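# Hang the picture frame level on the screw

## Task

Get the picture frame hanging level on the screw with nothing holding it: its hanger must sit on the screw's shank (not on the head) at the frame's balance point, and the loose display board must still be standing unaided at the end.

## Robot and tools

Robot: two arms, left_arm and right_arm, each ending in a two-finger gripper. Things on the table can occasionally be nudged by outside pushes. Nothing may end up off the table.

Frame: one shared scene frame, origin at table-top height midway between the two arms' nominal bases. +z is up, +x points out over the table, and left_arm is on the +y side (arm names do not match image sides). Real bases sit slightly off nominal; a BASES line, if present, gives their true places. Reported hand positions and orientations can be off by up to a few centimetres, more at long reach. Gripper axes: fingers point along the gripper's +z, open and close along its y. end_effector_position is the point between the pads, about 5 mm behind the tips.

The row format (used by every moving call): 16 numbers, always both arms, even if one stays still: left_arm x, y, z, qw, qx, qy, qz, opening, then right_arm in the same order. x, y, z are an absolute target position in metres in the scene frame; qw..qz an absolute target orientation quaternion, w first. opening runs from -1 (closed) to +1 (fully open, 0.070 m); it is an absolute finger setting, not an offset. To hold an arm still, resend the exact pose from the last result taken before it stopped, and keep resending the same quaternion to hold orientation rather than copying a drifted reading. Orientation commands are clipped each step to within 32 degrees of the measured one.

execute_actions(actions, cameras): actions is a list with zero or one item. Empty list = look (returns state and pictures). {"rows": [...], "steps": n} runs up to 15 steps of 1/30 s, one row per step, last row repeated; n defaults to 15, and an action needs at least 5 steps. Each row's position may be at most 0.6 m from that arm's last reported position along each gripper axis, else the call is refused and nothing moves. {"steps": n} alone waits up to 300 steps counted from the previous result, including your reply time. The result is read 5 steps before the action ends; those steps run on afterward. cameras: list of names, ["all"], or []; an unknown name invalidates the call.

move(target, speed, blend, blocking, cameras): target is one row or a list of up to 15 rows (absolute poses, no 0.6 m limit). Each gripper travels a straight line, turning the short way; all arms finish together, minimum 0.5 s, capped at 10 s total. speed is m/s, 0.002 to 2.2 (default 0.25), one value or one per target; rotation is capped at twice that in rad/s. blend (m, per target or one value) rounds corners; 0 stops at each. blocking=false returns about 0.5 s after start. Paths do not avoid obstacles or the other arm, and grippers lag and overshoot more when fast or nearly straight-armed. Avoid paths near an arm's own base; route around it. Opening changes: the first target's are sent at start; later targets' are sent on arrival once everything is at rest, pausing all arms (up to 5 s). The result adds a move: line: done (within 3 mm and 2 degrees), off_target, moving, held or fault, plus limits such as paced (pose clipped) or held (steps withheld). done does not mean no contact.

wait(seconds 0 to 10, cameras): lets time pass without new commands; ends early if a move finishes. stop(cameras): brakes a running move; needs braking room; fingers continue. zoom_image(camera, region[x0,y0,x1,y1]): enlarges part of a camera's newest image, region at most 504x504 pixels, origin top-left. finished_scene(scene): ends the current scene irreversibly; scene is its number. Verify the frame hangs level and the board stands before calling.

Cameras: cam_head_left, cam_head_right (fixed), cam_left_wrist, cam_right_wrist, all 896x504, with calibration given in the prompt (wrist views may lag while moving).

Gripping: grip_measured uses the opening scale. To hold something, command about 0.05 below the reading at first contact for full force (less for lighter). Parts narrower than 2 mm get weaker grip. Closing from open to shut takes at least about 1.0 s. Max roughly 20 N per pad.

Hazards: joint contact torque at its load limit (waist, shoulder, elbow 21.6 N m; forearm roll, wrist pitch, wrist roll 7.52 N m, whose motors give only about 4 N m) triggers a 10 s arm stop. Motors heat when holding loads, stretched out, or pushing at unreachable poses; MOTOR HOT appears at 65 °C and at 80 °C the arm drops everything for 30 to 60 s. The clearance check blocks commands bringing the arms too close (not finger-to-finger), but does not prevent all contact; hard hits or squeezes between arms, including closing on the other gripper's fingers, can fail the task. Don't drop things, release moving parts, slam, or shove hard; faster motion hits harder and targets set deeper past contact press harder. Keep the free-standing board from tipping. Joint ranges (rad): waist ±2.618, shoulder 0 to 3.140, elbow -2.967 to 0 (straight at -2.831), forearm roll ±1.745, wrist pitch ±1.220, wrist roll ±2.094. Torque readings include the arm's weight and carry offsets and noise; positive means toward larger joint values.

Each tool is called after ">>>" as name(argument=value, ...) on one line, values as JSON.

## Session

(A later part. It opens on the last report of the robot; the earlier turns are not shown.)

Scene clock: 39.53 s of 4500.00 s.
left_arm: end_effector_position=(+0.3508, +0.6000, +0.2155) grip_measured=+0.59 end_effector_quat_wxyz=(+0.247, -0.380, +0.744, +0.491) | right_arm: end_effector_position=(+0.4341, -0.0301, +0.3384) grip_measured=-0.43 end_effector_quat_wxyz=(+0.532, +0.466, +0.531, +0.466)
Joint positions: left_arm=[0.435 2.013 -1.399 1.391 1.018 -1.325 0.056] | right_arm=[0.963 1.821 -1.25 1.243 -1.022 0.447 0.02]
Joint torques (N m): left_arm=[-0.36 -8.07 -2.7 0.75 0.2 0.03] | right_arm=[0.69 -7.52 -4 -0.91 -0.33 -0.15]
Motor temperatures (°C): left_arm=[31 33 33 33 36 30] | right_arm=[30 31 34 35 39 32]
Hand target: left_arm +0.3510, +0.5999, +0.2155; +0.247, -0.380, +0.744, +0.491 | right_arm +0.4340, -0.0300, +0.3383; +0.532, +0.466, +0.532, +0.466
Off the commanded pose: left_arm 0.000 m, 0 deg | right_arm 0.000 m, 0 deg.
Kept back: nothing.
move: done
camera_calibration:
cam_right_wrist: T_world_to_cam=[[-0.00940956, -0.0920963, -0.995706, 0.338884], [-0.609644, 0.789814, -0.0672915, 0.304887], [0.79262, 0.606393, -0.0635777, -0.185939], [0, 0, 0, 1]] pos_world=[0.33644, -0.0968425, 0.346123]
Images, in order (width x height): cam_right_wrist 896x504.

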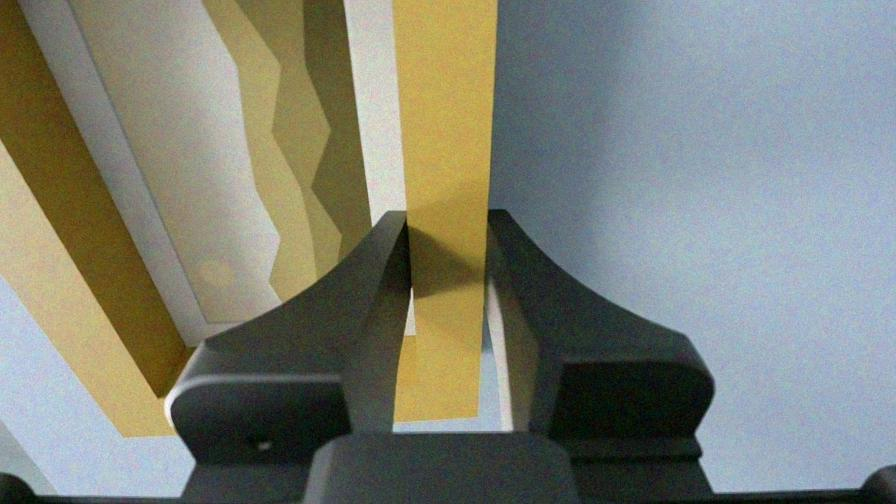

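>>> move(target=[0.3508, 0.6000, 0.2155, 0.247, -0.380, 0.744, 0.491, 0.59, 0.434, -0.03, 0.3383, 0.5316, 0.4662, 0.5316, 0.4662, -0.5], speed=0.03, cameras=[])

>>> move(target=[0.3508, 0.6000, 0.2155, 0.247, -0.380, 0.744, 0.491, 0.59, 0.434, -0.03, 0.3413, 0.5316, 0.4662, 0.5316, 0.4662, -0.5], speed=0.02, cameras=["cam_right_wrist"])

Scene clock: 41.53 s of 4500.00 s.
left_arm: end_effector_position=(+0.3508, +0.6000, +0.2155) grip_measured=+0.59 end_effector_quat_wxyz=(+0.247, -0.380, +0.744, +0.491) | right_arm: end_effector_position=(+0.4341, -0.0301, +0.3384) grip_measured=-0.44 end_effector_quat_wxyz=(+0.532, +0.466, +0.531, +0.466)
Joint positions: left_arm=[0.435 2.013 -1.399 1.391 1.018 -1.325 0.056] | right_arm=[0.963 1.821 -1.25 1.243 -1.022 0.447 0.02]
Joint torques (N m): left_arm=[0.37 -8.55 -2.11 0.78 0.17 -0.09] | right_arm=[0.61 -5.74 -3.01 -0.84 -0.28 -0.05]
Motor temperatures (°C): left_arm=[31 33 33 33 36 30] | right_arm=[30 31 34 35 39 32]
Hand target: left_arm +0.3508, +0.6000, +0.2155; +0.247, -0.380, +0.744, +0.491 | right_arm +0.4340, -0.0300, +0.3383; +0.532, +0.466, +0.532, +0.466
Off the commanded pose: left_arm 0.000 m, 0 deg | right_arm 0.000 m, 0 deg.
Kept back: nothing.
move: done
No camera images: "cameras" was empty.

Scene clock: 42.23 s of 4500.00 s.
left_arm: end_effector_position=(+0.3508, +0.6000, +0.2155) grip_measured=+0.59 end_effector_quat_wxyz=(+0.247, -0.380, +0.744, +0.491) | right_arm: end_effector_position=(+0.4341, -0.0298, +0.3400) grip_measured=-0.44 end_effector_quat_wxyz=(+0.531, +0.466, +0.533, +0.465)
Joint positions: left_arm=[0.435 2.013 -1.399 1.391 1.018 -1.325 0.056] | right_arm=[0.963 1.819 -1.256 1.25 -1.017 0.434 0.02]
Joint torques (N m): left_arm=[0.52 -9.17 -2.13 0.77 0.21 -0.22] | right_arm=[-0.04 -9.48 -5.19 -1.51 -0.71 -0.25]
Motor temperatures (°C): left_arm=[31 33 33 33 36 30] | right_arm=[30 31 34 35 39 32]
Hand target: left_arm +0.3508, +0.6000, +0.2155; +0.247, -0.380, +0.744, +0.491 | right_arm +0.4340, -0.0300, +0.3413; +0.532, +0.466, +0.532, +0.466
Off the commanded pose: left_arm 0.000 m, 0 deg | right_arm 0.001 m, 0 deg.
Kept back: nothing.
move: done
camera_calibration:
cam_right_wrist: T_world_to_cam=[[-0.0125026, -0.0936501, -0.995527, 0.341714], [-0.610642, 0.789104, -0.0665628, 0.304996], [0.791808, 0.607079, -0.0670525, -0.18454], [0, 0, 0, 1]] pos_world=[0.336636, -0.0966412, 0.348113]
Images, in order (width x height): cam_right_wrist 896x504.

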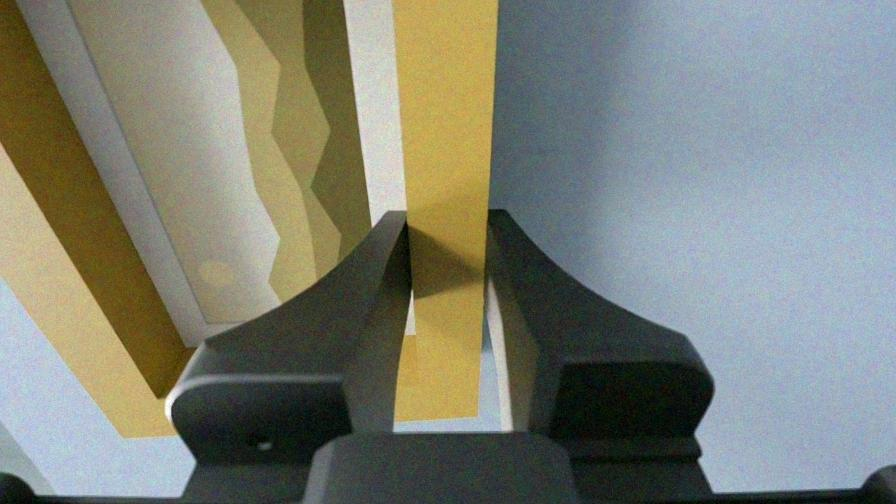

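>>> move(target=[[0.3508, 0.6000, 0.2155, 0.247, -0.380, 0.744, 0.491, 0.59, 0.434, -0.03, 0.3425, 0.5316, 0.4662, 0.5316, 0.4662, -0.5],[0.3508, 0.6000, 0.2155, 0.247, -0.380, 0.744, 0.491, 0.59, 0.434, -0.0225, 0.3425, 0.4956, 0.5044, 0.4956, 0.5044, -0.5]], speed=0.03, cameras=["cam_right_wrist", "cam_head_left", "cam_head_right"])

>>> zoom_image(camera="cam_head_left", region=[360, 0, 600, 180])

>>> zoom_image(camera="cam_head_right", region=[340, 0, 580, 180])

Scene clock: 45.30 s of 4500.00 s.
left_arm: end_effector_position=(+0.3508, +0.6000, +0.2155) grip_measured=+0.59 end_effector_quat_wxyz=(+0.247, -0.380, +0.744, +0.491) | right_arm: end_effector_position=(+0.4339, -0.0224, +0.3428) grip_measured=-0.44 end_effector_quat_wxyz=(+0.495, +0.504, +0.496, +0.505)
Joint positions: left_arm=[0.435 2.013 -1.399 1.391 1.018 -1.325 0.056] | right_arm=[0.976 1.835 -1.288 1.265 -1.024 0.564 0.02]
Joint torques (N m): left_arm=[0.48 -9.47 -2.19 0.73 0.22 -0.21] | right_arm=[-0.12 -7.52 -5.03 -1.21 -0.74 -0.02]
Motor temperatures (°C): left_arm=[31 33 33 33 36 30] | right_arm=[30 31 34 35 39 32]
Hand target: left_arm +0.3508, +0.6000, +0.2155; +0.247, -0.380, +0.744, +0.491 | right_arm +0.4340, -0.0225, +0.3425; +0.496, +0.504, +0.496, +0.504
Off the commanded pose: left_arm 0.000 m, 0 deg | right_arm 0.000 m, 0 deg.
Kept back: nothing.
move: done
camera_calibration:
cam_right_wrist: T_world_to_cam=[[-0.00948329, 0.0566166, -0.998351, 0.348215], [-0.61072, 0.790227, 0.0506151, 0.259115], [0.79179, 0.610193, 0.0270829, -0.220877], [0, 0, 0, 1]] pos_world=[0.336437, -0.0896973, 0.340508]
Images, in order (width x height): cam_head_left 896x504, cam_head_right 896x504, cam_right_wrist 896x504.

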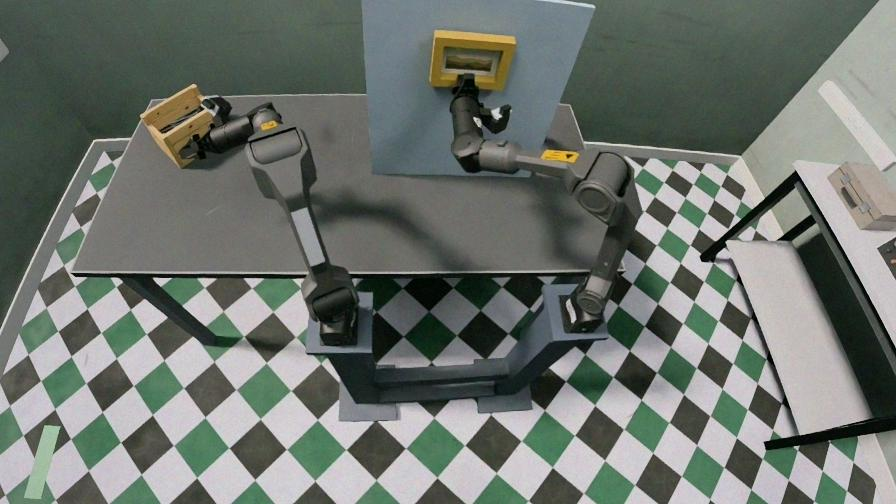

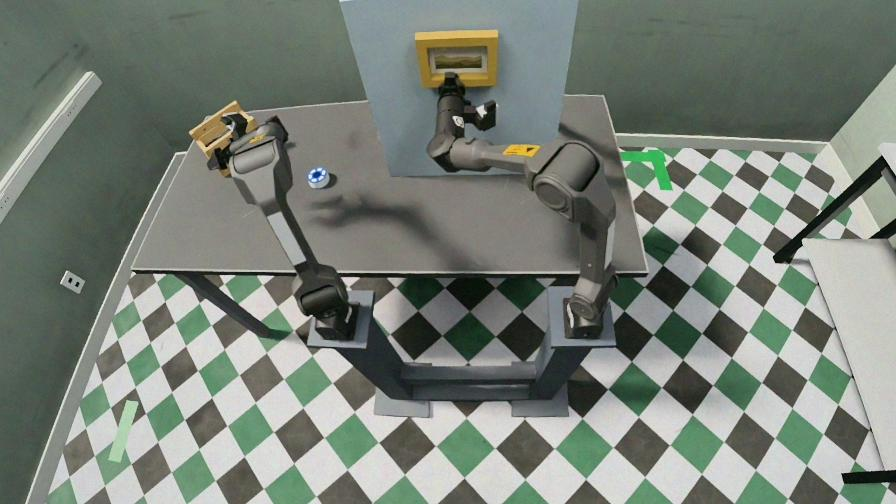

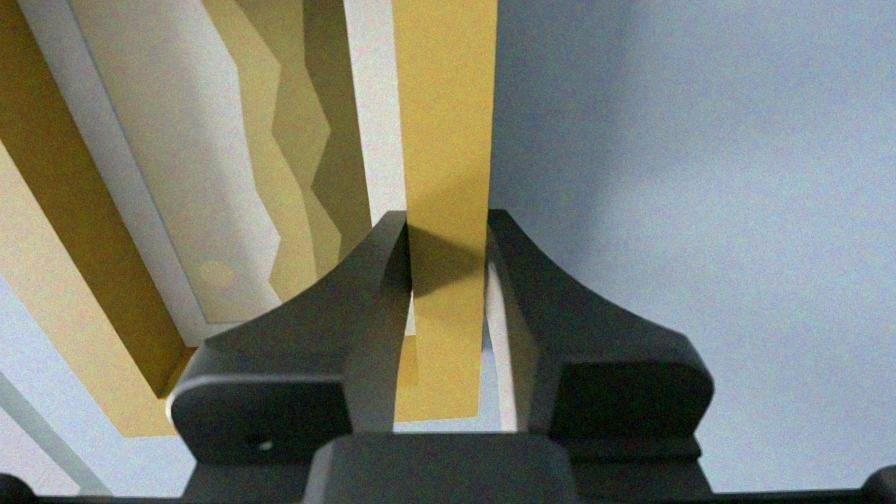

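Scaled by 2.100 from the camera's 896x504 image, which has a finer 1280x720 frame.

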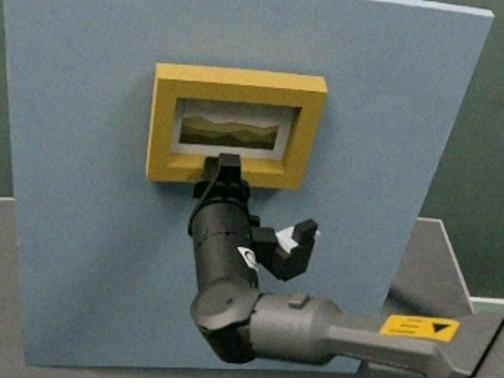

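Scaled by 2.100 from the camera's 896x504 image, which has a finer 1280x720 frame.

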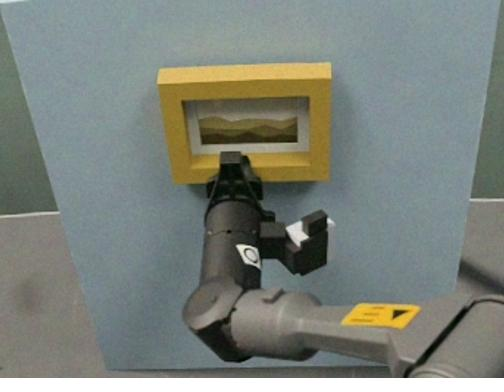

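>>> move(target=[0.3508, 0.6000, 0.2155, 0.247, -0.380, 0.744, 0.491, 0.59, 0.434, -0.0225, 0.339, 0.4956, 0.5044, 0.4956, 0.5044, -0.5], speed=0.01, cameras=[])

>>> move(target=[0.3508, 0.6000, 0.2155, 0.247, -0.380, 0.744, 0.491, 0.59, 0.434, -0.0225, 0.337, 0.4956, 0.5044, 0.4956, 0.5044, -0.5], speed=0.01, cameras=[])

Scene clock: 47.23 s of 4500.00 s.
left_arm: end_effector_position=(+0.3508, +0.6000, +0.2155) grip_measured=+0.59 end_effector_quat_wxyz=(+0.247, -0.380, +0.744, +0.491) | right_arm: end_effector_position=(+0.4340, -0.0223, +0.3409) grip_measured=-0.44 end_effector_quat_wxyz=(+0.496, +0.503, +0.495, +0.506)
Joint positions: left_arm=[0.435 2.013 -1.399 1.391 1.018 -1.325 0.056] | right_arm=[0.976 1.838 -1.282 1.255 -1.029 0.577 0.02]
Joint torques (N m): left_arm=[0.54 -9.37 -2.1 0.74 0.25 -0.21] | right_arm=[-0.45 -4.7 -2.04 0.44 -0.32 0.49]
Motor temperatures (°C): left_arm=[31 33 33 33 36 30] | right_arm=[30 31 34 35 39 32]
Hand target: left_arm +0.3508, +0.6000, +0.2155; +0.247, -0.380, +0.744, +0.491 | right_arm +0.4340, -0.0225, +0.3390; +0.496, +0.504, +0.496, +0.504
Off the commanded pose: left_arm 0.000 m, 0 deg | right_arm 0.002 m, 0 deg.
Kept back: nothing.
move: done
No camera images: "cameras" was empty.

Scene clock: 47.93 s of 4500.00 s.
left_arm: end_effector_position=(+0.3508, +0.6000, +0.2155) grip_measured=+0.59 end_effector_quat_wxyz=(+0.247, -0.380, +0.744, +0.491) | right_arm: end_effector_position=(+0.4339, -0.0226, +0.3399) grip_measured=-0.44 end_effector_quat_wxyz=(+0.497, +0.503, +0.493, +0.507)
Joint positions: left_arm=[0.435 2.013 -1.399 1.391 1.018 -1.325 0.056] | right_arm=[0.976 1.84 -1.278 1.25 -1.033 0.586 0.02]
Joint torques (N m): left_arm=[0.5 -9.44 -2.09 0.7 0.24 -0.19] | right_arm=[-0.12 0.9 1.06 2.69 0.94 0.66]
Motor temperatures (°C): left_arm=[31 33 33 33 36 30] | right_arm=[30 31 34 35 39 32]
Hand target: left_arm +0.3508, +0.6000, +0.2155; +0.247, -0.380, +0.744, +0.491 | right_arm +0.4340, -0.0225, +0.3370; +0.496, +0.504, +0.496, +0.504
Off the commanded pose: left_arm 0.000 m, 0 deg | right_arm 0.003 m, 0 deg.
Kept back: nothing.
move: done
No camera images: "cameras" was empty.

>>> move(target=[0.3508, 0.6000, 0.2155, 0.247, -0.380, 0.744, 0.491, 0.59, 0.434, -0.0225, 0.3397, 0.4956, 0.5044, 0.4956, 0.5044, -0.5], speed=0.01, cameras=[])

>>> move(target=[0.3508, 0.6000, 0.2155, 0.247, -0.380, 0.744, 0.491, 0.59, 0.434, -0.0225, 0.3397, 0.4956, 0.5044, 0.4956, 0.5044, -0.38], speed=0.01, cameras=["cam_right_wrist"])

>>> zoom_image(camera="cam_right_wrist", region=[340, 150, 590, 370])

Scene clock: 51.43 s of 4500.00 s.
left_arm: end_effector_position=(+0.3508, +0.6000, +0.2155) grip_measured=+0.59 end_effector_quat_wxyz=(+0.247, -0.380, +0.744, +0.491) | right_arm: end_effector_position=(+0.4341, -0.0222, +0.3388) grip_measured=-0.44 end_effector_quat_wxyz=(+0.496, +0.504, +0.497, +0.504)
Joint positions: left_arm=[0.435 2.013 -1.399 1.391 1.018 -1.325 0.056] | right_arm=[0.976 1.84 -1.281 1.258 -1.027 0.575 0.02]
Joint torques (N m): left_arm=[0.27 -9.42 -2.3 0.65 0.29 -0.2] | right_arm=[3.57 3.77 1.88 3.55 2.48 -0.02]
Motor temperatures (°C): left_arm=[31 33 33 33 36 30] | right_arm=[30 31 34 37 40 32]
Hand target: left_arm +0.3508, +0.6000, +0.2155; +0.247, -0.380, +0.744, +0.491 | right_arm +0.4340, -0.0225, +0.3397; +0.496, +0.504, +0.496, +0.504
Off the commanded pose: left_arm 0.000 m, 0 deg | right_arm 0.001 m, 0 deg.
Kept back: nothing.
move: done
No camera images: "cameras" was empty.

Scene clock: 51.93 s of 4500.00 s.
left_arm: end_effector_position=(+0.3508, +0.6000, +0.2155) grip_measured=+0.59 end_effector_quat_wxyz=(+0.247, -0.380, +0.744, +0.491) | right_arm: end_effector_position=(+0.4341, -0.0223, +0.3381) grip_measured=-0.37 end_effector_quat_wxyz=(+0.495, +0.505, +0.497, +0.503)
Joint positions: left_arm=[0.435 2.013 -1.399 1.391 1.018 -1.325 0.056] | right_arm=[0.976 1.84 -1.281 1.262 -1.026 0.575 0.022]
Joint torques (N m): left_arm=[0.31 -9.36 -2.25 0.68 0.29 -0.22] | right_arm=[2.81 1.51 0.82 2.09 1.62 -0.01]
Motor temperatures (°C): left_arm=[31 33 33 33 36 30] | right_arm=[30 31 34 37 40 32]
Hand target: left_arm +0.3508, +0.6000, +0.2155; +0.247, -0.380, +0.744, +0.491 | right_arm +0.4340, -0.0225, +0.3397; +0.496, +0.504, +0.496, +0.504
Off the commanded pose: left_arm 0.000 m, 0 deg | right_arm 0.002 m, 0 deg.
Kept back: nothing.
move: done
camera_calibration:
cam_right_wrist: T_world_to_cam=[[-0.0140924, 0.0555479, -0.998357, 0.345562], [-0.610278, 0.790439, 0.052594, 0.25851], [0.792062, 0.610016, 0.0227605, -0.219558], [0, 0, 0, 1]] pos_world=[0.336537, -0.0895979, 0.336396]
Images, in order (width x height): cam_right_wrist 896x504.

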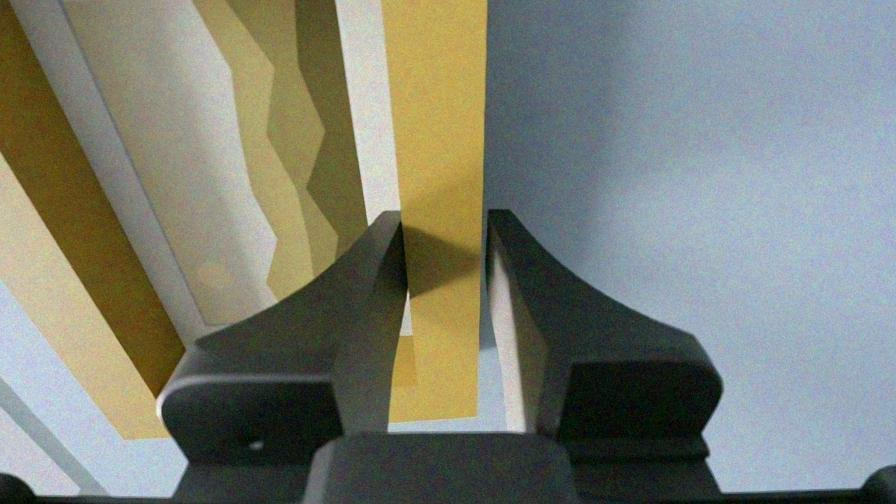

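Scaled by 2.016 from the camera's 896x504 image, which has a finer 1280x720 frame.

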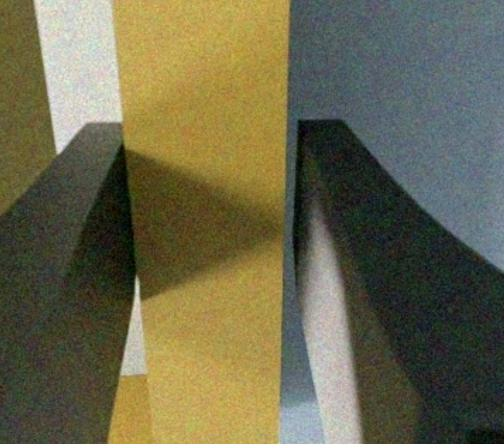

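>>> move(target=[0.3508, 0.6000, 0.2155, 0.247, -0.380, 0.744, 0.491, 0.59, 0.434, -0.0225, 0.340, 0.4956, 0.5044, 0.4956, 0.5044, -0.2], speed=0.01, cameras=["cam_right_wrist", "cam_head_left", "cam_head_right"])

>>> zoom_image(camera="cam_head_left", region=[415, 20, 525, 100])

>>> zoom_image(camera="cam_head_right", region=[405, 20, 515, 100])

Scene clock: 52.87 s of 4500.00 s.
left_arm: end_effector_position=(+0.3508, +0.6000, +0.2155) grip_measured=+0.59 end_effector_quat_wxyz=(+0.247, -0.380, +0.744, +0.491) | right_arm: end_effector_position=(+0.4341, -0.0222, +0.3367) grip_measured=-0.20 end_effector_quat_wxyz=(+0.494, +0.505, +0.498, +0.502)
Joint positions: left_arm=[0.435 2.013 -1.399 1.391 1.018 -1.325 0.056] | right_arm=[0.976 1.841 -1.28 1.263 -1.025 0.574 0.028]
Joint torques (N m): left_arm=[0.34 -9.53 -2.32 0.67 0.31 -0.21] | right_arm=[0.86 -7.32 -4 -0.76 -0.09 -0.23]
Motor temperatures (°C): left_arm=[31 33 33 33 36 30] | right_arm=[30 31 34 37 40 32]
Hand target: left_arm +0.3508, +0.6000, +0.2155; +0.247, -0.380, +0.744, +0.491 | right_arm +0.4340, -0.0225, +0.3400; +0.496, +0.504, +0.496, +0.504
Off the commanded pose: left_arm 0.000 m, 0 deg | right_arm 0.003 m, 0 deg.
Kept back: nothing.
move: done
camera_calibration:
cam_right_wrist: T_world_to_cam=[[-0.0170424, 0.0534654, -0.998424, 0.345476], [-0.610363, 0.790364, 0.0527423, 0.25845], [0.791939, 0.6103, 0.0191636, -0.218325], [0, 0, 0, 1]] pos_world=[0.336536, -0.0894975, 0.335484]
Images, in order (width x height): cam_head_left 896x504, cam_head_right 896x504, cam_right_wrist 896x504.

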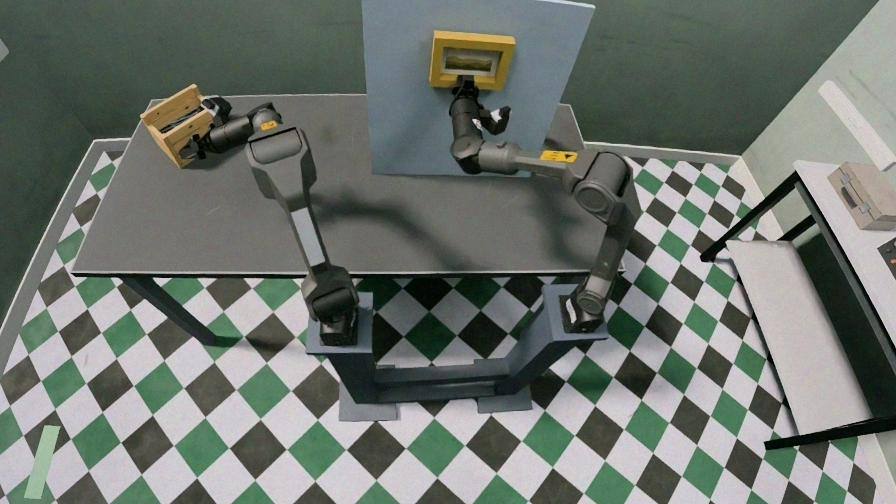

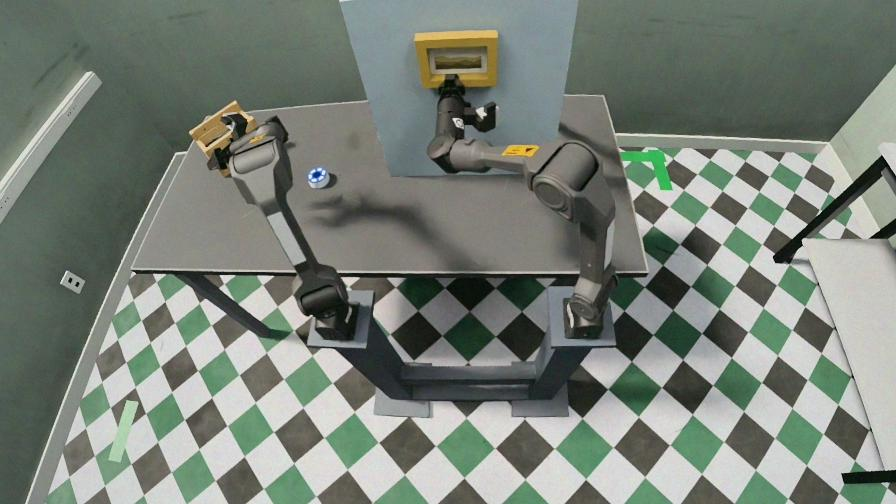

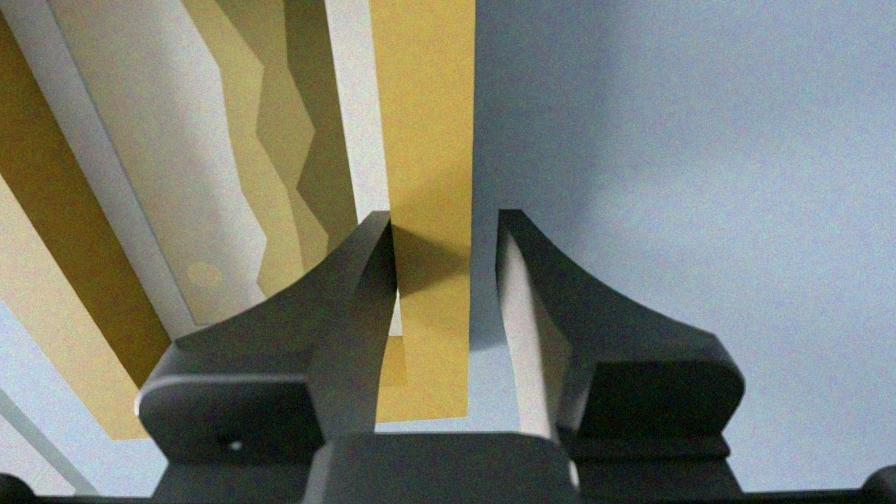

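Scaled by 4.582 from the camera's 896x504 image, which has a finer 1280x720 frame.

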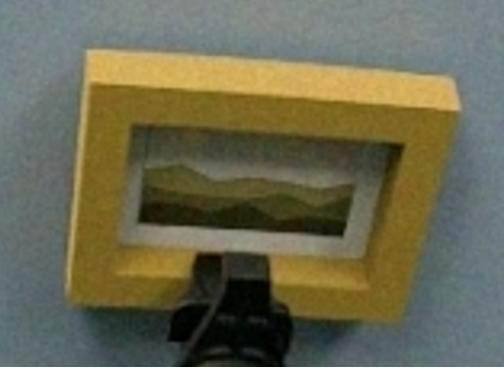

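Scaled by 4.582 from the camera's 896x504 image, which has a finer 1280x720 frame.

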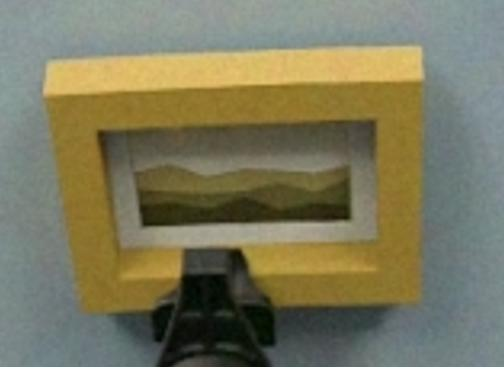

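>>> move(target=[0.3508, 0.6000, 0.2155, 0.247, -0.380, 0.744, 0.491, 0.59, 0.434, -0.0225, 0.3425, 0.4956, 0.5044, 0.4956, 0.5044, -0.1], speed=0.02, cameras=["cam_right_wrist"])

Scene clock: 53.80 s of 4500.00 s.
left_arm: end_effector_position=(+0.3508, +0.6000, +0.2155) grip_measured=+0.59 end_effector_quat_wxyz=(+0.247, -0.380, +0.744, +0.491) | right_arm: end_effector_position=(+0.4340, -0.0225, +0.3425) grip_measured=-0.10 end_effector_quat_wxyz=(+0.496, +0.505, +0.495, +0.504)
Joint positions: left_arm=[0.435 2.013 -1.399 1.391 1.018 -1.325 0.056] | right_arm=[0.976 1.835 -1.288 1.265 -1.025 0.564 0.032]
Joint torques (N m): left_arm=[0.4 -9.46 -2.15 0.67 0.31 -0.2] | right_arm=[-0.47 -8.35 -4.4 -0.86 -0.32 -0.14]
Motor temperatures (°C): left_arm=[31 33 33 33 36 30] | right_arm=[30 31 34 37 40 32]
Hand target: left_arm +0.3508, +0.6000, +0.2155; +0.247, -0.380, +0.744, +0.491 | right_arm +0.4340, -0.0225, +0.3425; +0.496, +0.504, +0.496, +0.504
Off the commanded pose: left_arm 0.000 m, 0 deg | right_arm 0.000 m, 0 deg.
Kept back: nothing.
move: done
camera_calibration:
cam_right_wrist: T_world_to_cam=[[-0.00985677, 0.056694, -0.998343, 0.348045], [-0.610086, 0.790697, 0.0509256, 0.258856], [0.792274, 0.609578, 0.0267945, -0.220989], [0, 0, 0, 1]] pos_world=[0.336439, -0.0896988, 0.340207]
Images, in order (width x height): cam_right_wrist 896x504.

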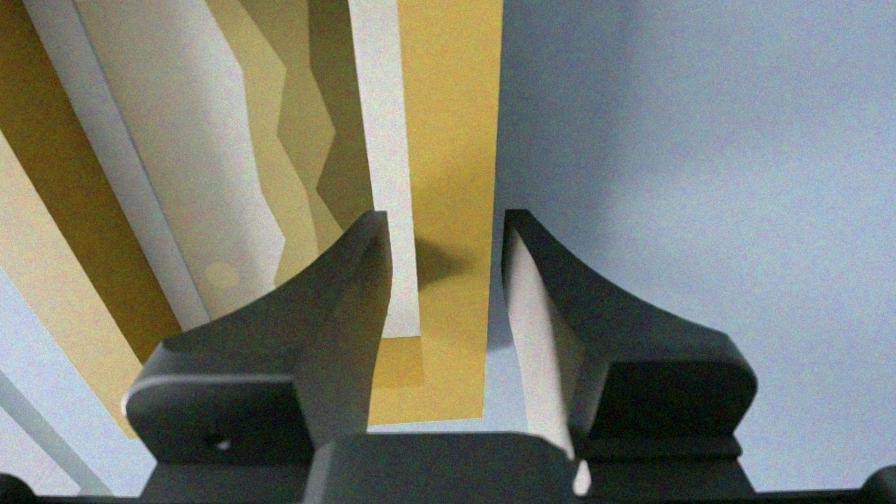

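>>> move(target=[[0.3508, 0.6000, 0.2155, 0.247, -0.380, 0.744, 0.491, 0.59, 0.434, -0.0225, 0.3425, 0.4956, 0.5044, 0.4956, 0.5044, 0.3],[0.3508, 0.6000, 0.2155, 0.247, -0.380, 0.744, 0.491, 0.59, 0.36, -0.0225, 0.3425, 0.4956, 0.5044, 0.4956, 0.5044, 0.3]], speed=0.08, cameras=["cam_head_left", "cam_head_right", "cam_right_wrist"])

>>> zoom_image(camera="cam_head_left", region=[415, 20, 525, 100])

>>> zoom_image(camera="cam_head_right", region=[405, 20, 515, 100])

Scene clock: 55.77 s of 4500.00 s.
left_arm: end_effector_position=(+0.3508, +0.6000, +0.2155) grip_measured=+0.59 end_effector_quat_wxyz=(+0.247, -0.380, +0.744, +0.491) | right_arm: end_effector_position=(+0.3597, -0.0228, +0.3425) grip_measured=+0.30 end_effector_quat_wxyz=(+0.496, +0.505, +0.495, +0.504)
Joint positions: left_arm=[0.435 2.013 -1.399 1.391 1.018 -1.325 0.056] | right_arm=[1.174 1.715 -1.119 1.357 -1.207 0.567 0.046]
Joint torques (N m): left_arm=[0.25 -9.46 -2.13 0.64 0.31 -0.17] | right_arm=[-0.45 -6.29 -3.84 -1.12 -0.32 -0.22]
Motor temperatures (°C): left_arm=[31 33 33 33 36 30] | right_arm=[30 31 34 37 40 32]
Hand target: left_arm +0.3508, +0.6000, +0.2155; +0.247, -0.380, +0.744, +0.491 | right_arm +0.3600, -0.0225, +0.3425; +0.496, +0.504, +0.496, +0.504
Off the commanded pose: left_arm 0.000 m, 0 deg | right_arm 0.000 m, 0 deg.
Kept back: nothing.
move: done
camera_calibration:
cam_right_wrist: T_world_to_cam=[[-0.00988311, 0.0571425, -0.998317, 0.347462], [-0.609517, 0.79111, 0.0513163, 0.213376], [0.792711, 0.608999, 0.0270108, -0.162165], [0, 0, 0, 1]] pos_world=[0.262041, -0.0899003, 0.340308]
Images, in order (width x height): cam_head_left 896x504, cam_head_right 896x504, cam_right_wrist 896x504.

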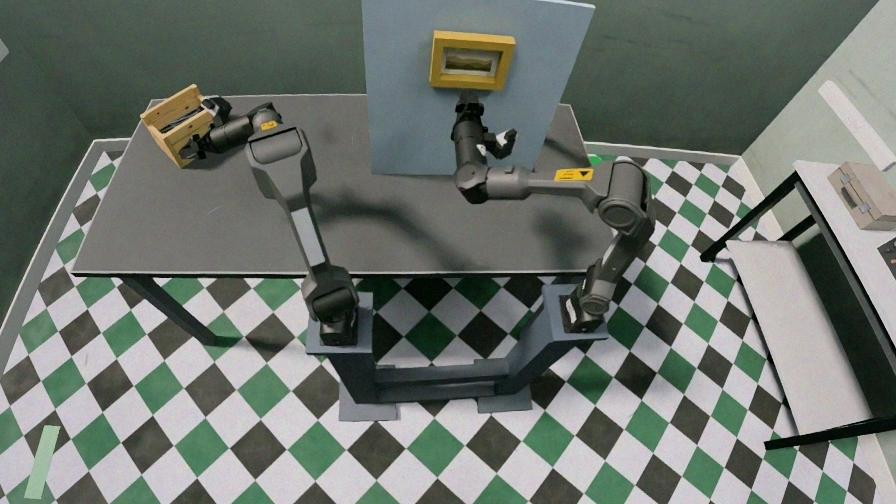

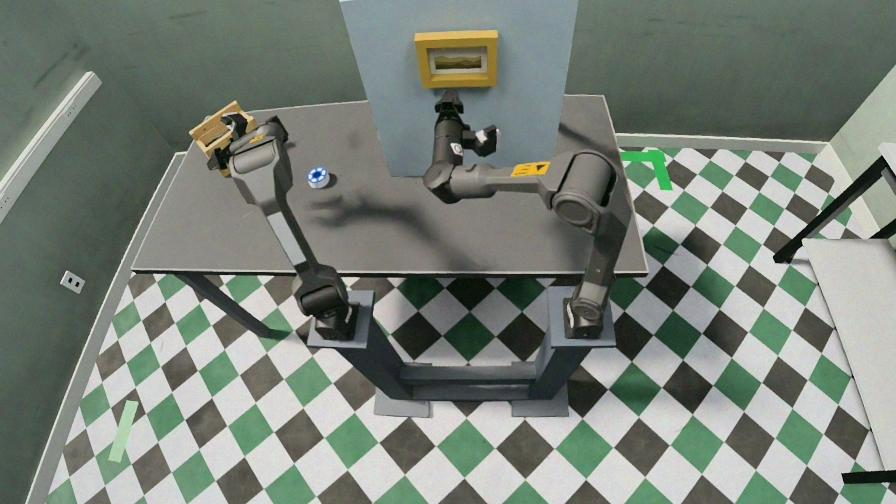

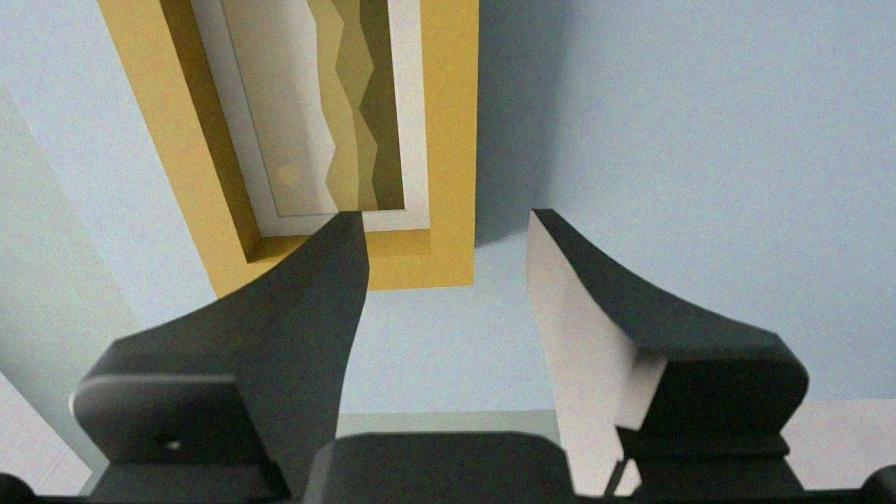

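Scaled by 4.582 from the camera's 896x504 image, which has a finer 1280x720 frame.

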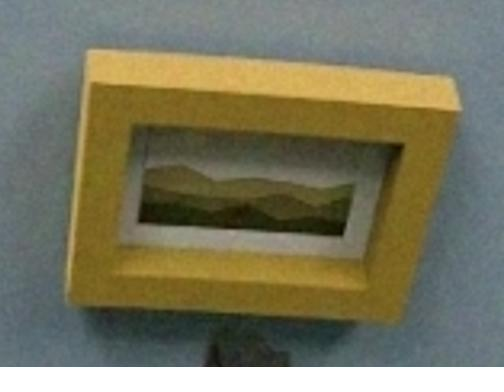

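Scaled by 4.582 from the camera's 896x504 image, which has a finer 1280x720 frame.

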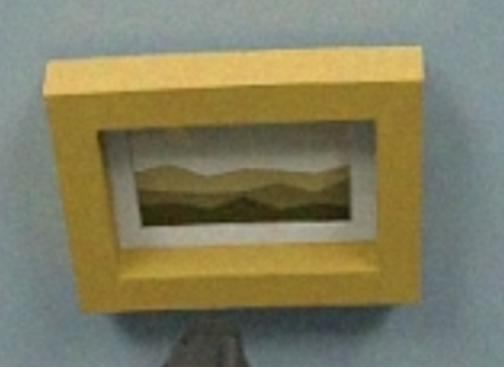

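>>> move(target=[0.3508, 0.6000, 0.2155, 0.247, -0.380, 0.744, 0.491, 0.59, 0.38, -0.13, 0.28, 0.410, 0.418, 0.498, 0.639, 1.0], speed=0.15, cameras=["cam_right_wrist"])

>>> zoom_image(camera="cam_right_wrist", region=[70, 90, 520, 380])

>>> zoom_image(camera="cam_right_wrist", region=[250, 80, 450, 200])

Scene clock: 57.97 s of 4500.00 s.
left_arm: end_effector_position=(+0.3508, +0.6000, +0.2155) grip_measured=+0.59 end_effector_quat_wxyz=(+0.247, -0.380, +0.744, +0.491) | right_arm: end_effector_position=(+0.3801, -0.1302, +0.2801) grip_measured=+0.98 end_effector_quat_wxyz=(+0.410, +0.419, +0.498, +0.639)
Joint positions: left_arm=[0.435 2.013 -1.399 1.391 1.018 -1.325 0.056] | right_arm=[0.624 1.605 -0.47 0.315 -1.225 1.542 0.069]
Joint torques (N m): left_arm=[0.27 -9.45 -2.06 0.59 0.33 -0.19] | right_arm=[0.72 -4.42 -3.08 -0.2 -0.74 -0.11]
Motor temperatures (°C): left_arm=[31 34 33 33 36 30] | right_arm=[30 31 34 37 40 32]
Hand target: left_arm +0.3508, +0.6000, +0.2155; +0.247, -0.380, +0.744, +0.491 | right_arm +0.3800, -0.1300, +0.2801; +0.410, +0.418, +0.499, +0.639
Off the commanded pose: left_arm 0.000 m, 0 deg | right_arm 0.000 m, 0 deg.
joint read past its limit (right arm) — joint 5 (wrist pitch), lower limit.
joint sent to its limit (right arm) — joint 5 (wrist pitch), lower limit.
Kept back: nothing.
move: done
camera_calibration:
cam_right_wrist: T_world_to_cam=[[0.0853842, 0.200197, -0.976028, 0.267628], [-0.827628, 0.559673, 0.0423947, 0.369265], [0.554744, 0.804169, 0.213476, -0.0475201], [0, 0, 0, 1]] pos_world=[0.309124, -0.222032, 0.255702]
Images, in order (width x height): cam_right_wrist 896x504.

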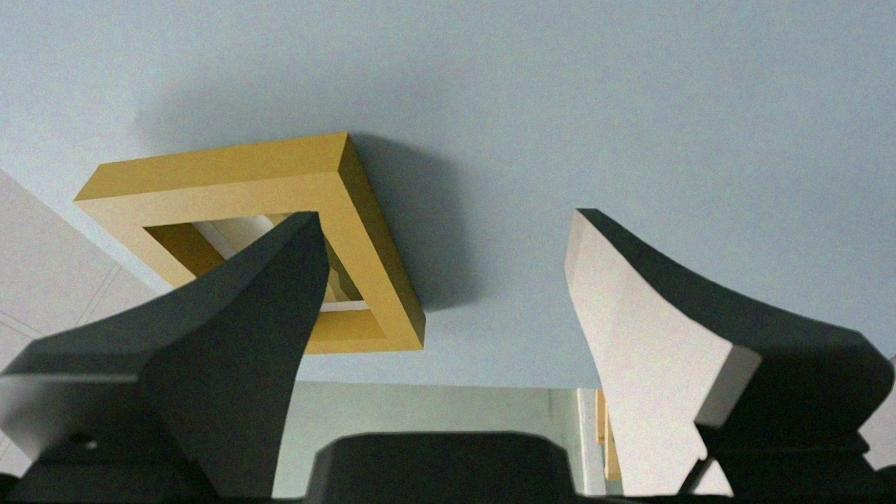

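Scaled by 1.120 from the camera's 896x504 image, which has a finer 1280x720 frame.

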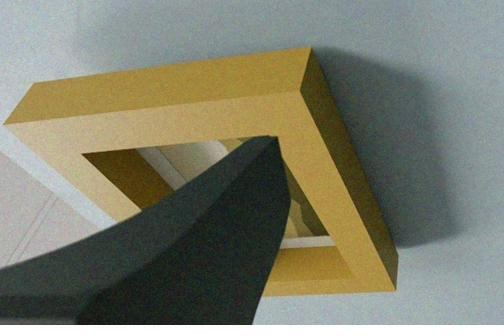

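Scaled by 2.520 from the camera's 896x504 image, which has a finer 1280x720 frame.

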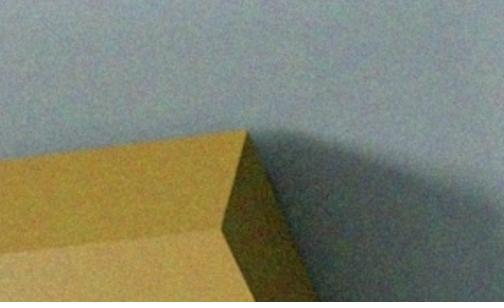

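>>> move(target=[[0.3508, 0.6000, 0.2155, 0.247, -0.380, 0.744, 0.491, 0.59, 0.30, -0.13, 0.33, 0.5, 0.4, 0.5, 0.58, 1.0],[0.3508, 0.6000, 0.2155, 0.247, -0.380, 0.744, 0.491, 0.59, 0.25, -0.09, 0.48, 0.766, 0, 0.643, 0, 1.0]], speed=0.3, cameras=["cam_right_wrist"])

>>> zoom_image(camera="cam_right_wrist", region=[250, 40, 650, 340])

Scene clock: 62.13 s of 4500.00 s.
left_arm: end_effector_position=(+0.3508, +0.6000, +0.2155) grip_measured=+0.59 end_effector_quat_wxyz=(+0.247, -0.380, +0.744, +0.491) | right_arm: end_effector_position=(+0.2505, -0.0899, +0.4801) grip_measured=+0.98 end_effector_quat_wxyz=(+0.758, -0.083, +0.644, +0.069)
Joint positions: left_arm=[0.435 2.013 -1.399 1.391 1.018 -1.325 0.056] | right_arm=[1.446 1.138 -0.967 1.371 -1.223 -1.459 0.069]
Joint torques (N m): left_arm=[0.24 -9.45 -2.17 0.57 0.36 -0.15] | right_arm=[0.27 -2.37 -3.91 -1.23 -0.21 0.28]
Motor temperatures (°C): left_arm=[31 34 33 33 36 30] | right_arm=[30 31 34 36 40 32]
Hand target: left_arm +0.3508, +0.6000, +0.2155; +0.247, -0.380, +0.744, +0.491 | right_arm +0.2506, -0.0901, +0.4801; +0.758, -0.082, +0.644, +0.069
Off the commanded pose: left_arm 0.000 m, 0 deg | right_arm 0.001 m, 12 deg.
joint sent to its limit (right arm) — joint 5 (wrist pitch), lower limit.
Kept back: nothing.
move: off_target (right_arm)
camera_calibration:
cam_right_wrist: T_world_to_cam=[[0.2083, -0.978058, -0.0035765, -0.137725], [-0.467921, -0.0964422, -0.878493, 0.524078], [0.858872, 0.184664, -0.477743, 0.14915], [0, 0, 0, 1]] pos_world=[0.145815, -0.111702, 0.531161]
Images, in order (width x height): cam_right_wrist 896x504.

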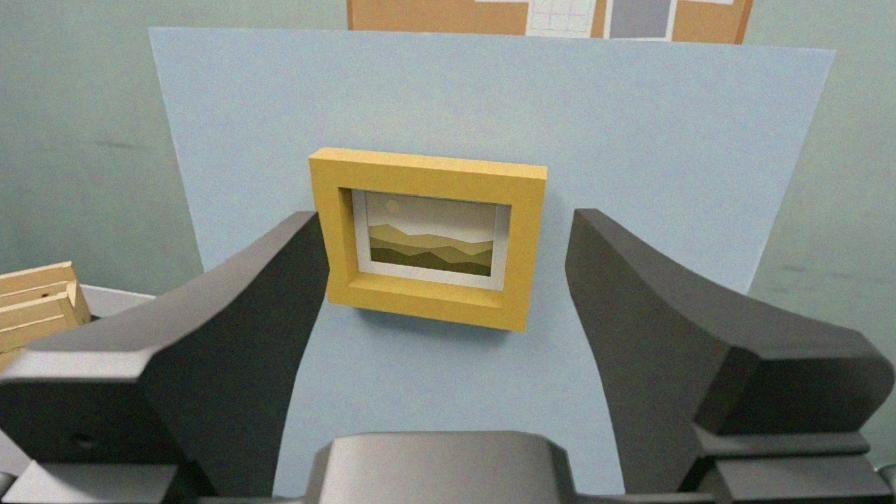

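Scaled by 1.260 from the camera's 896x504 image, which has a finer 1280x720 frame.

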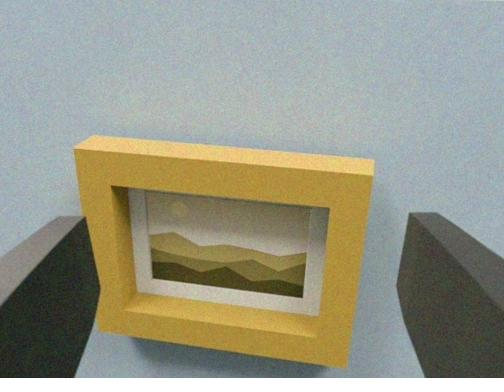

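>>> move(target=[[0.3508, 0.6000, 0.2155, 0.247, -0.380, 0.744, 0.491, 0.59, 0.34, -0.23, 0.50, 0.6124, -0.3536, 0.6124, 0.3536, 1.0]], speed=0.3, cameras=["cam_right_wrist", "cam_head_left", "cam_head_right"])

>>> zoom_image(camera="cam_right_wrist", region=[250, 40, 650, 340])

Scene clock: 65.97 s of 4500.00 s.
left_arm: end_effector_position=(+0.3508, +0.6000, +0.2155) grip_measured=+0.59 end_effector_quat_wxyz=(+0.247, -0.380, +0.744, +0.491) | right_arm: end_effector_position=(+0.3404, -0.2292, +0.4999) grip_measured=+0.98 end_effector_quat_wxyz=(+0.662, -0.263, +0.647, +0.272)
Joint positions: left_arm=[0.435 2.013 -1.399 1.391 1.018 -1.325 0.056] | right_arm=[-0.417 1.225 -1.227 1.562 1.216 -1.48 0.069]
Joint torques (N m): left_arm=[0.17 -9.3 -2.21 0.55 0.4 -0.15] | right_arm=[-0.52 -3.74 -3.51 1.12 -0.13 -0.14]
Motor temperatures (°C): left_arm=[31 34 33 33 36 30] | right_arm=[30 31 34 36 40 32]
Hand target: left_arm +0.3508, +0.6000, +0.2155; +0.247, -0.380, +0.744, +0.491 | right_arm +0.3403, -0.2295, +0.5000; +0.662, -0.263, +0.647, +0.271
Off the commanded pose: left_arm 0.000 m, 0 deg | right_arm 0.001 m, 16 deg.
joint sent to its limit (right arm) — joint 5 (wrist pitch), upper limit.
Kept back: nothing.
move: off_target (right_arm)
camera_calibration:
cam_right_wrist: T_world_to_cam=[[0.69323, -0.71945, -0.0427073, -0.378808], [-0.450159, -0.385954, -0.805231, 0.461032], [0.56284, 0.577435, -0.591422, 0.354719], [0, 0, 0, 1]] pos_world=[0.270489, -0.299423, 0.564848]
Images, in order (width x height): cam_head_left 896x504, cam_head_right 896x504, cam_right_wrist 896x504.

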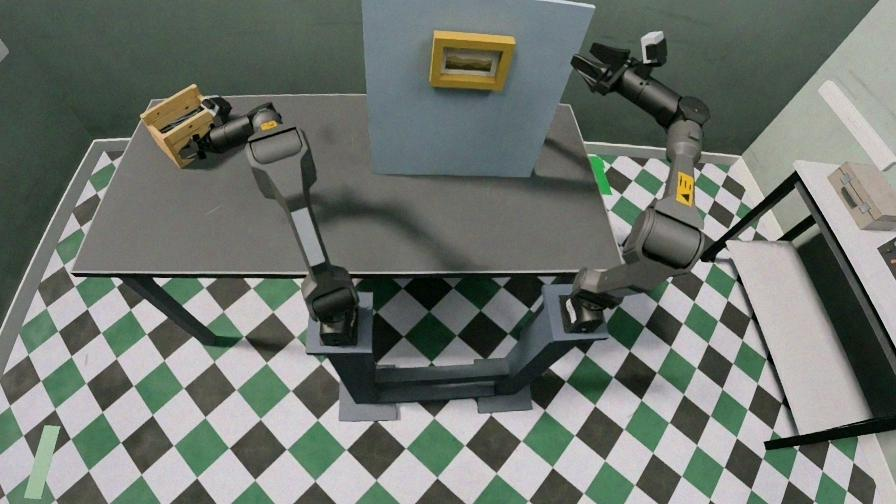

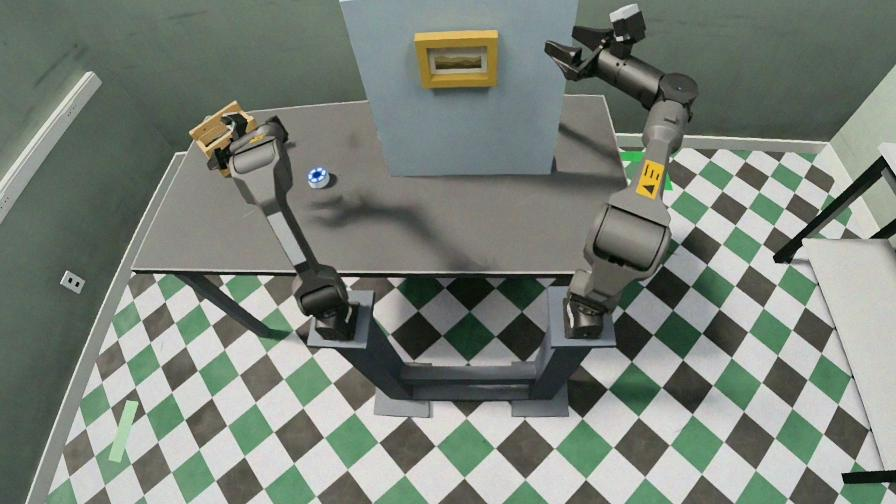

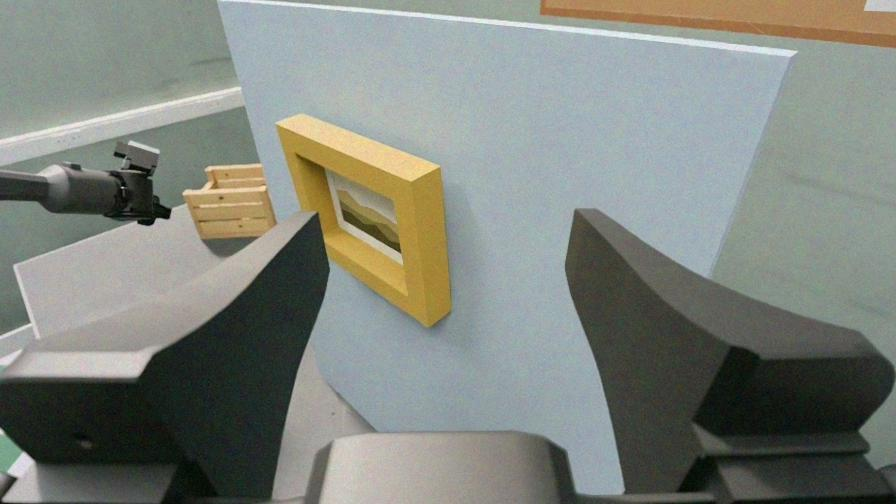

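Scaled by 1.260 from the camera's 896x504 image, which has a finer 1280x720 frame.

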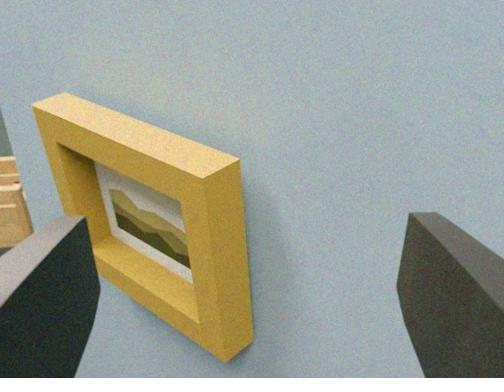

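>>> zoom_image(camera="cam_right_wrist", region=[260, 100, 460, 220])

>>> zoom_image(camera="cam_right_wrist", region=[380, 220, 500, 340])

Scaled by 2.520 from the camera's 896x504 image, which has a finer 1280x720 frame.

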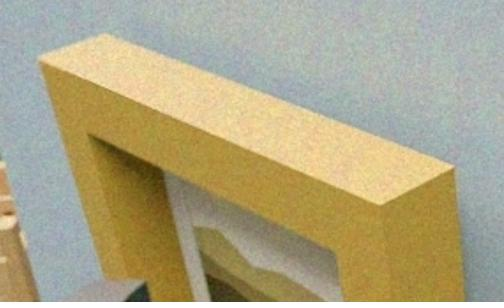

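Scaled by 4.200 from the camera's 896x504 image, which has a finer 1280x720 frame.

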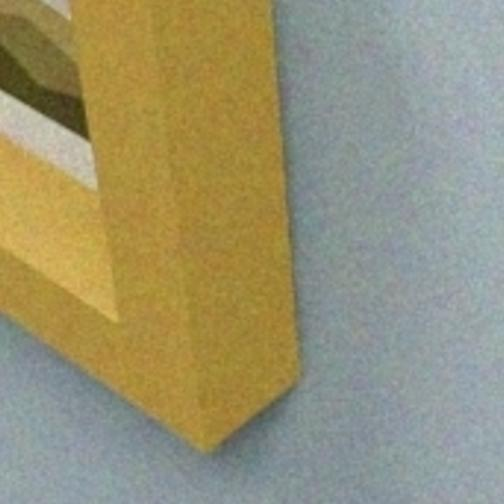

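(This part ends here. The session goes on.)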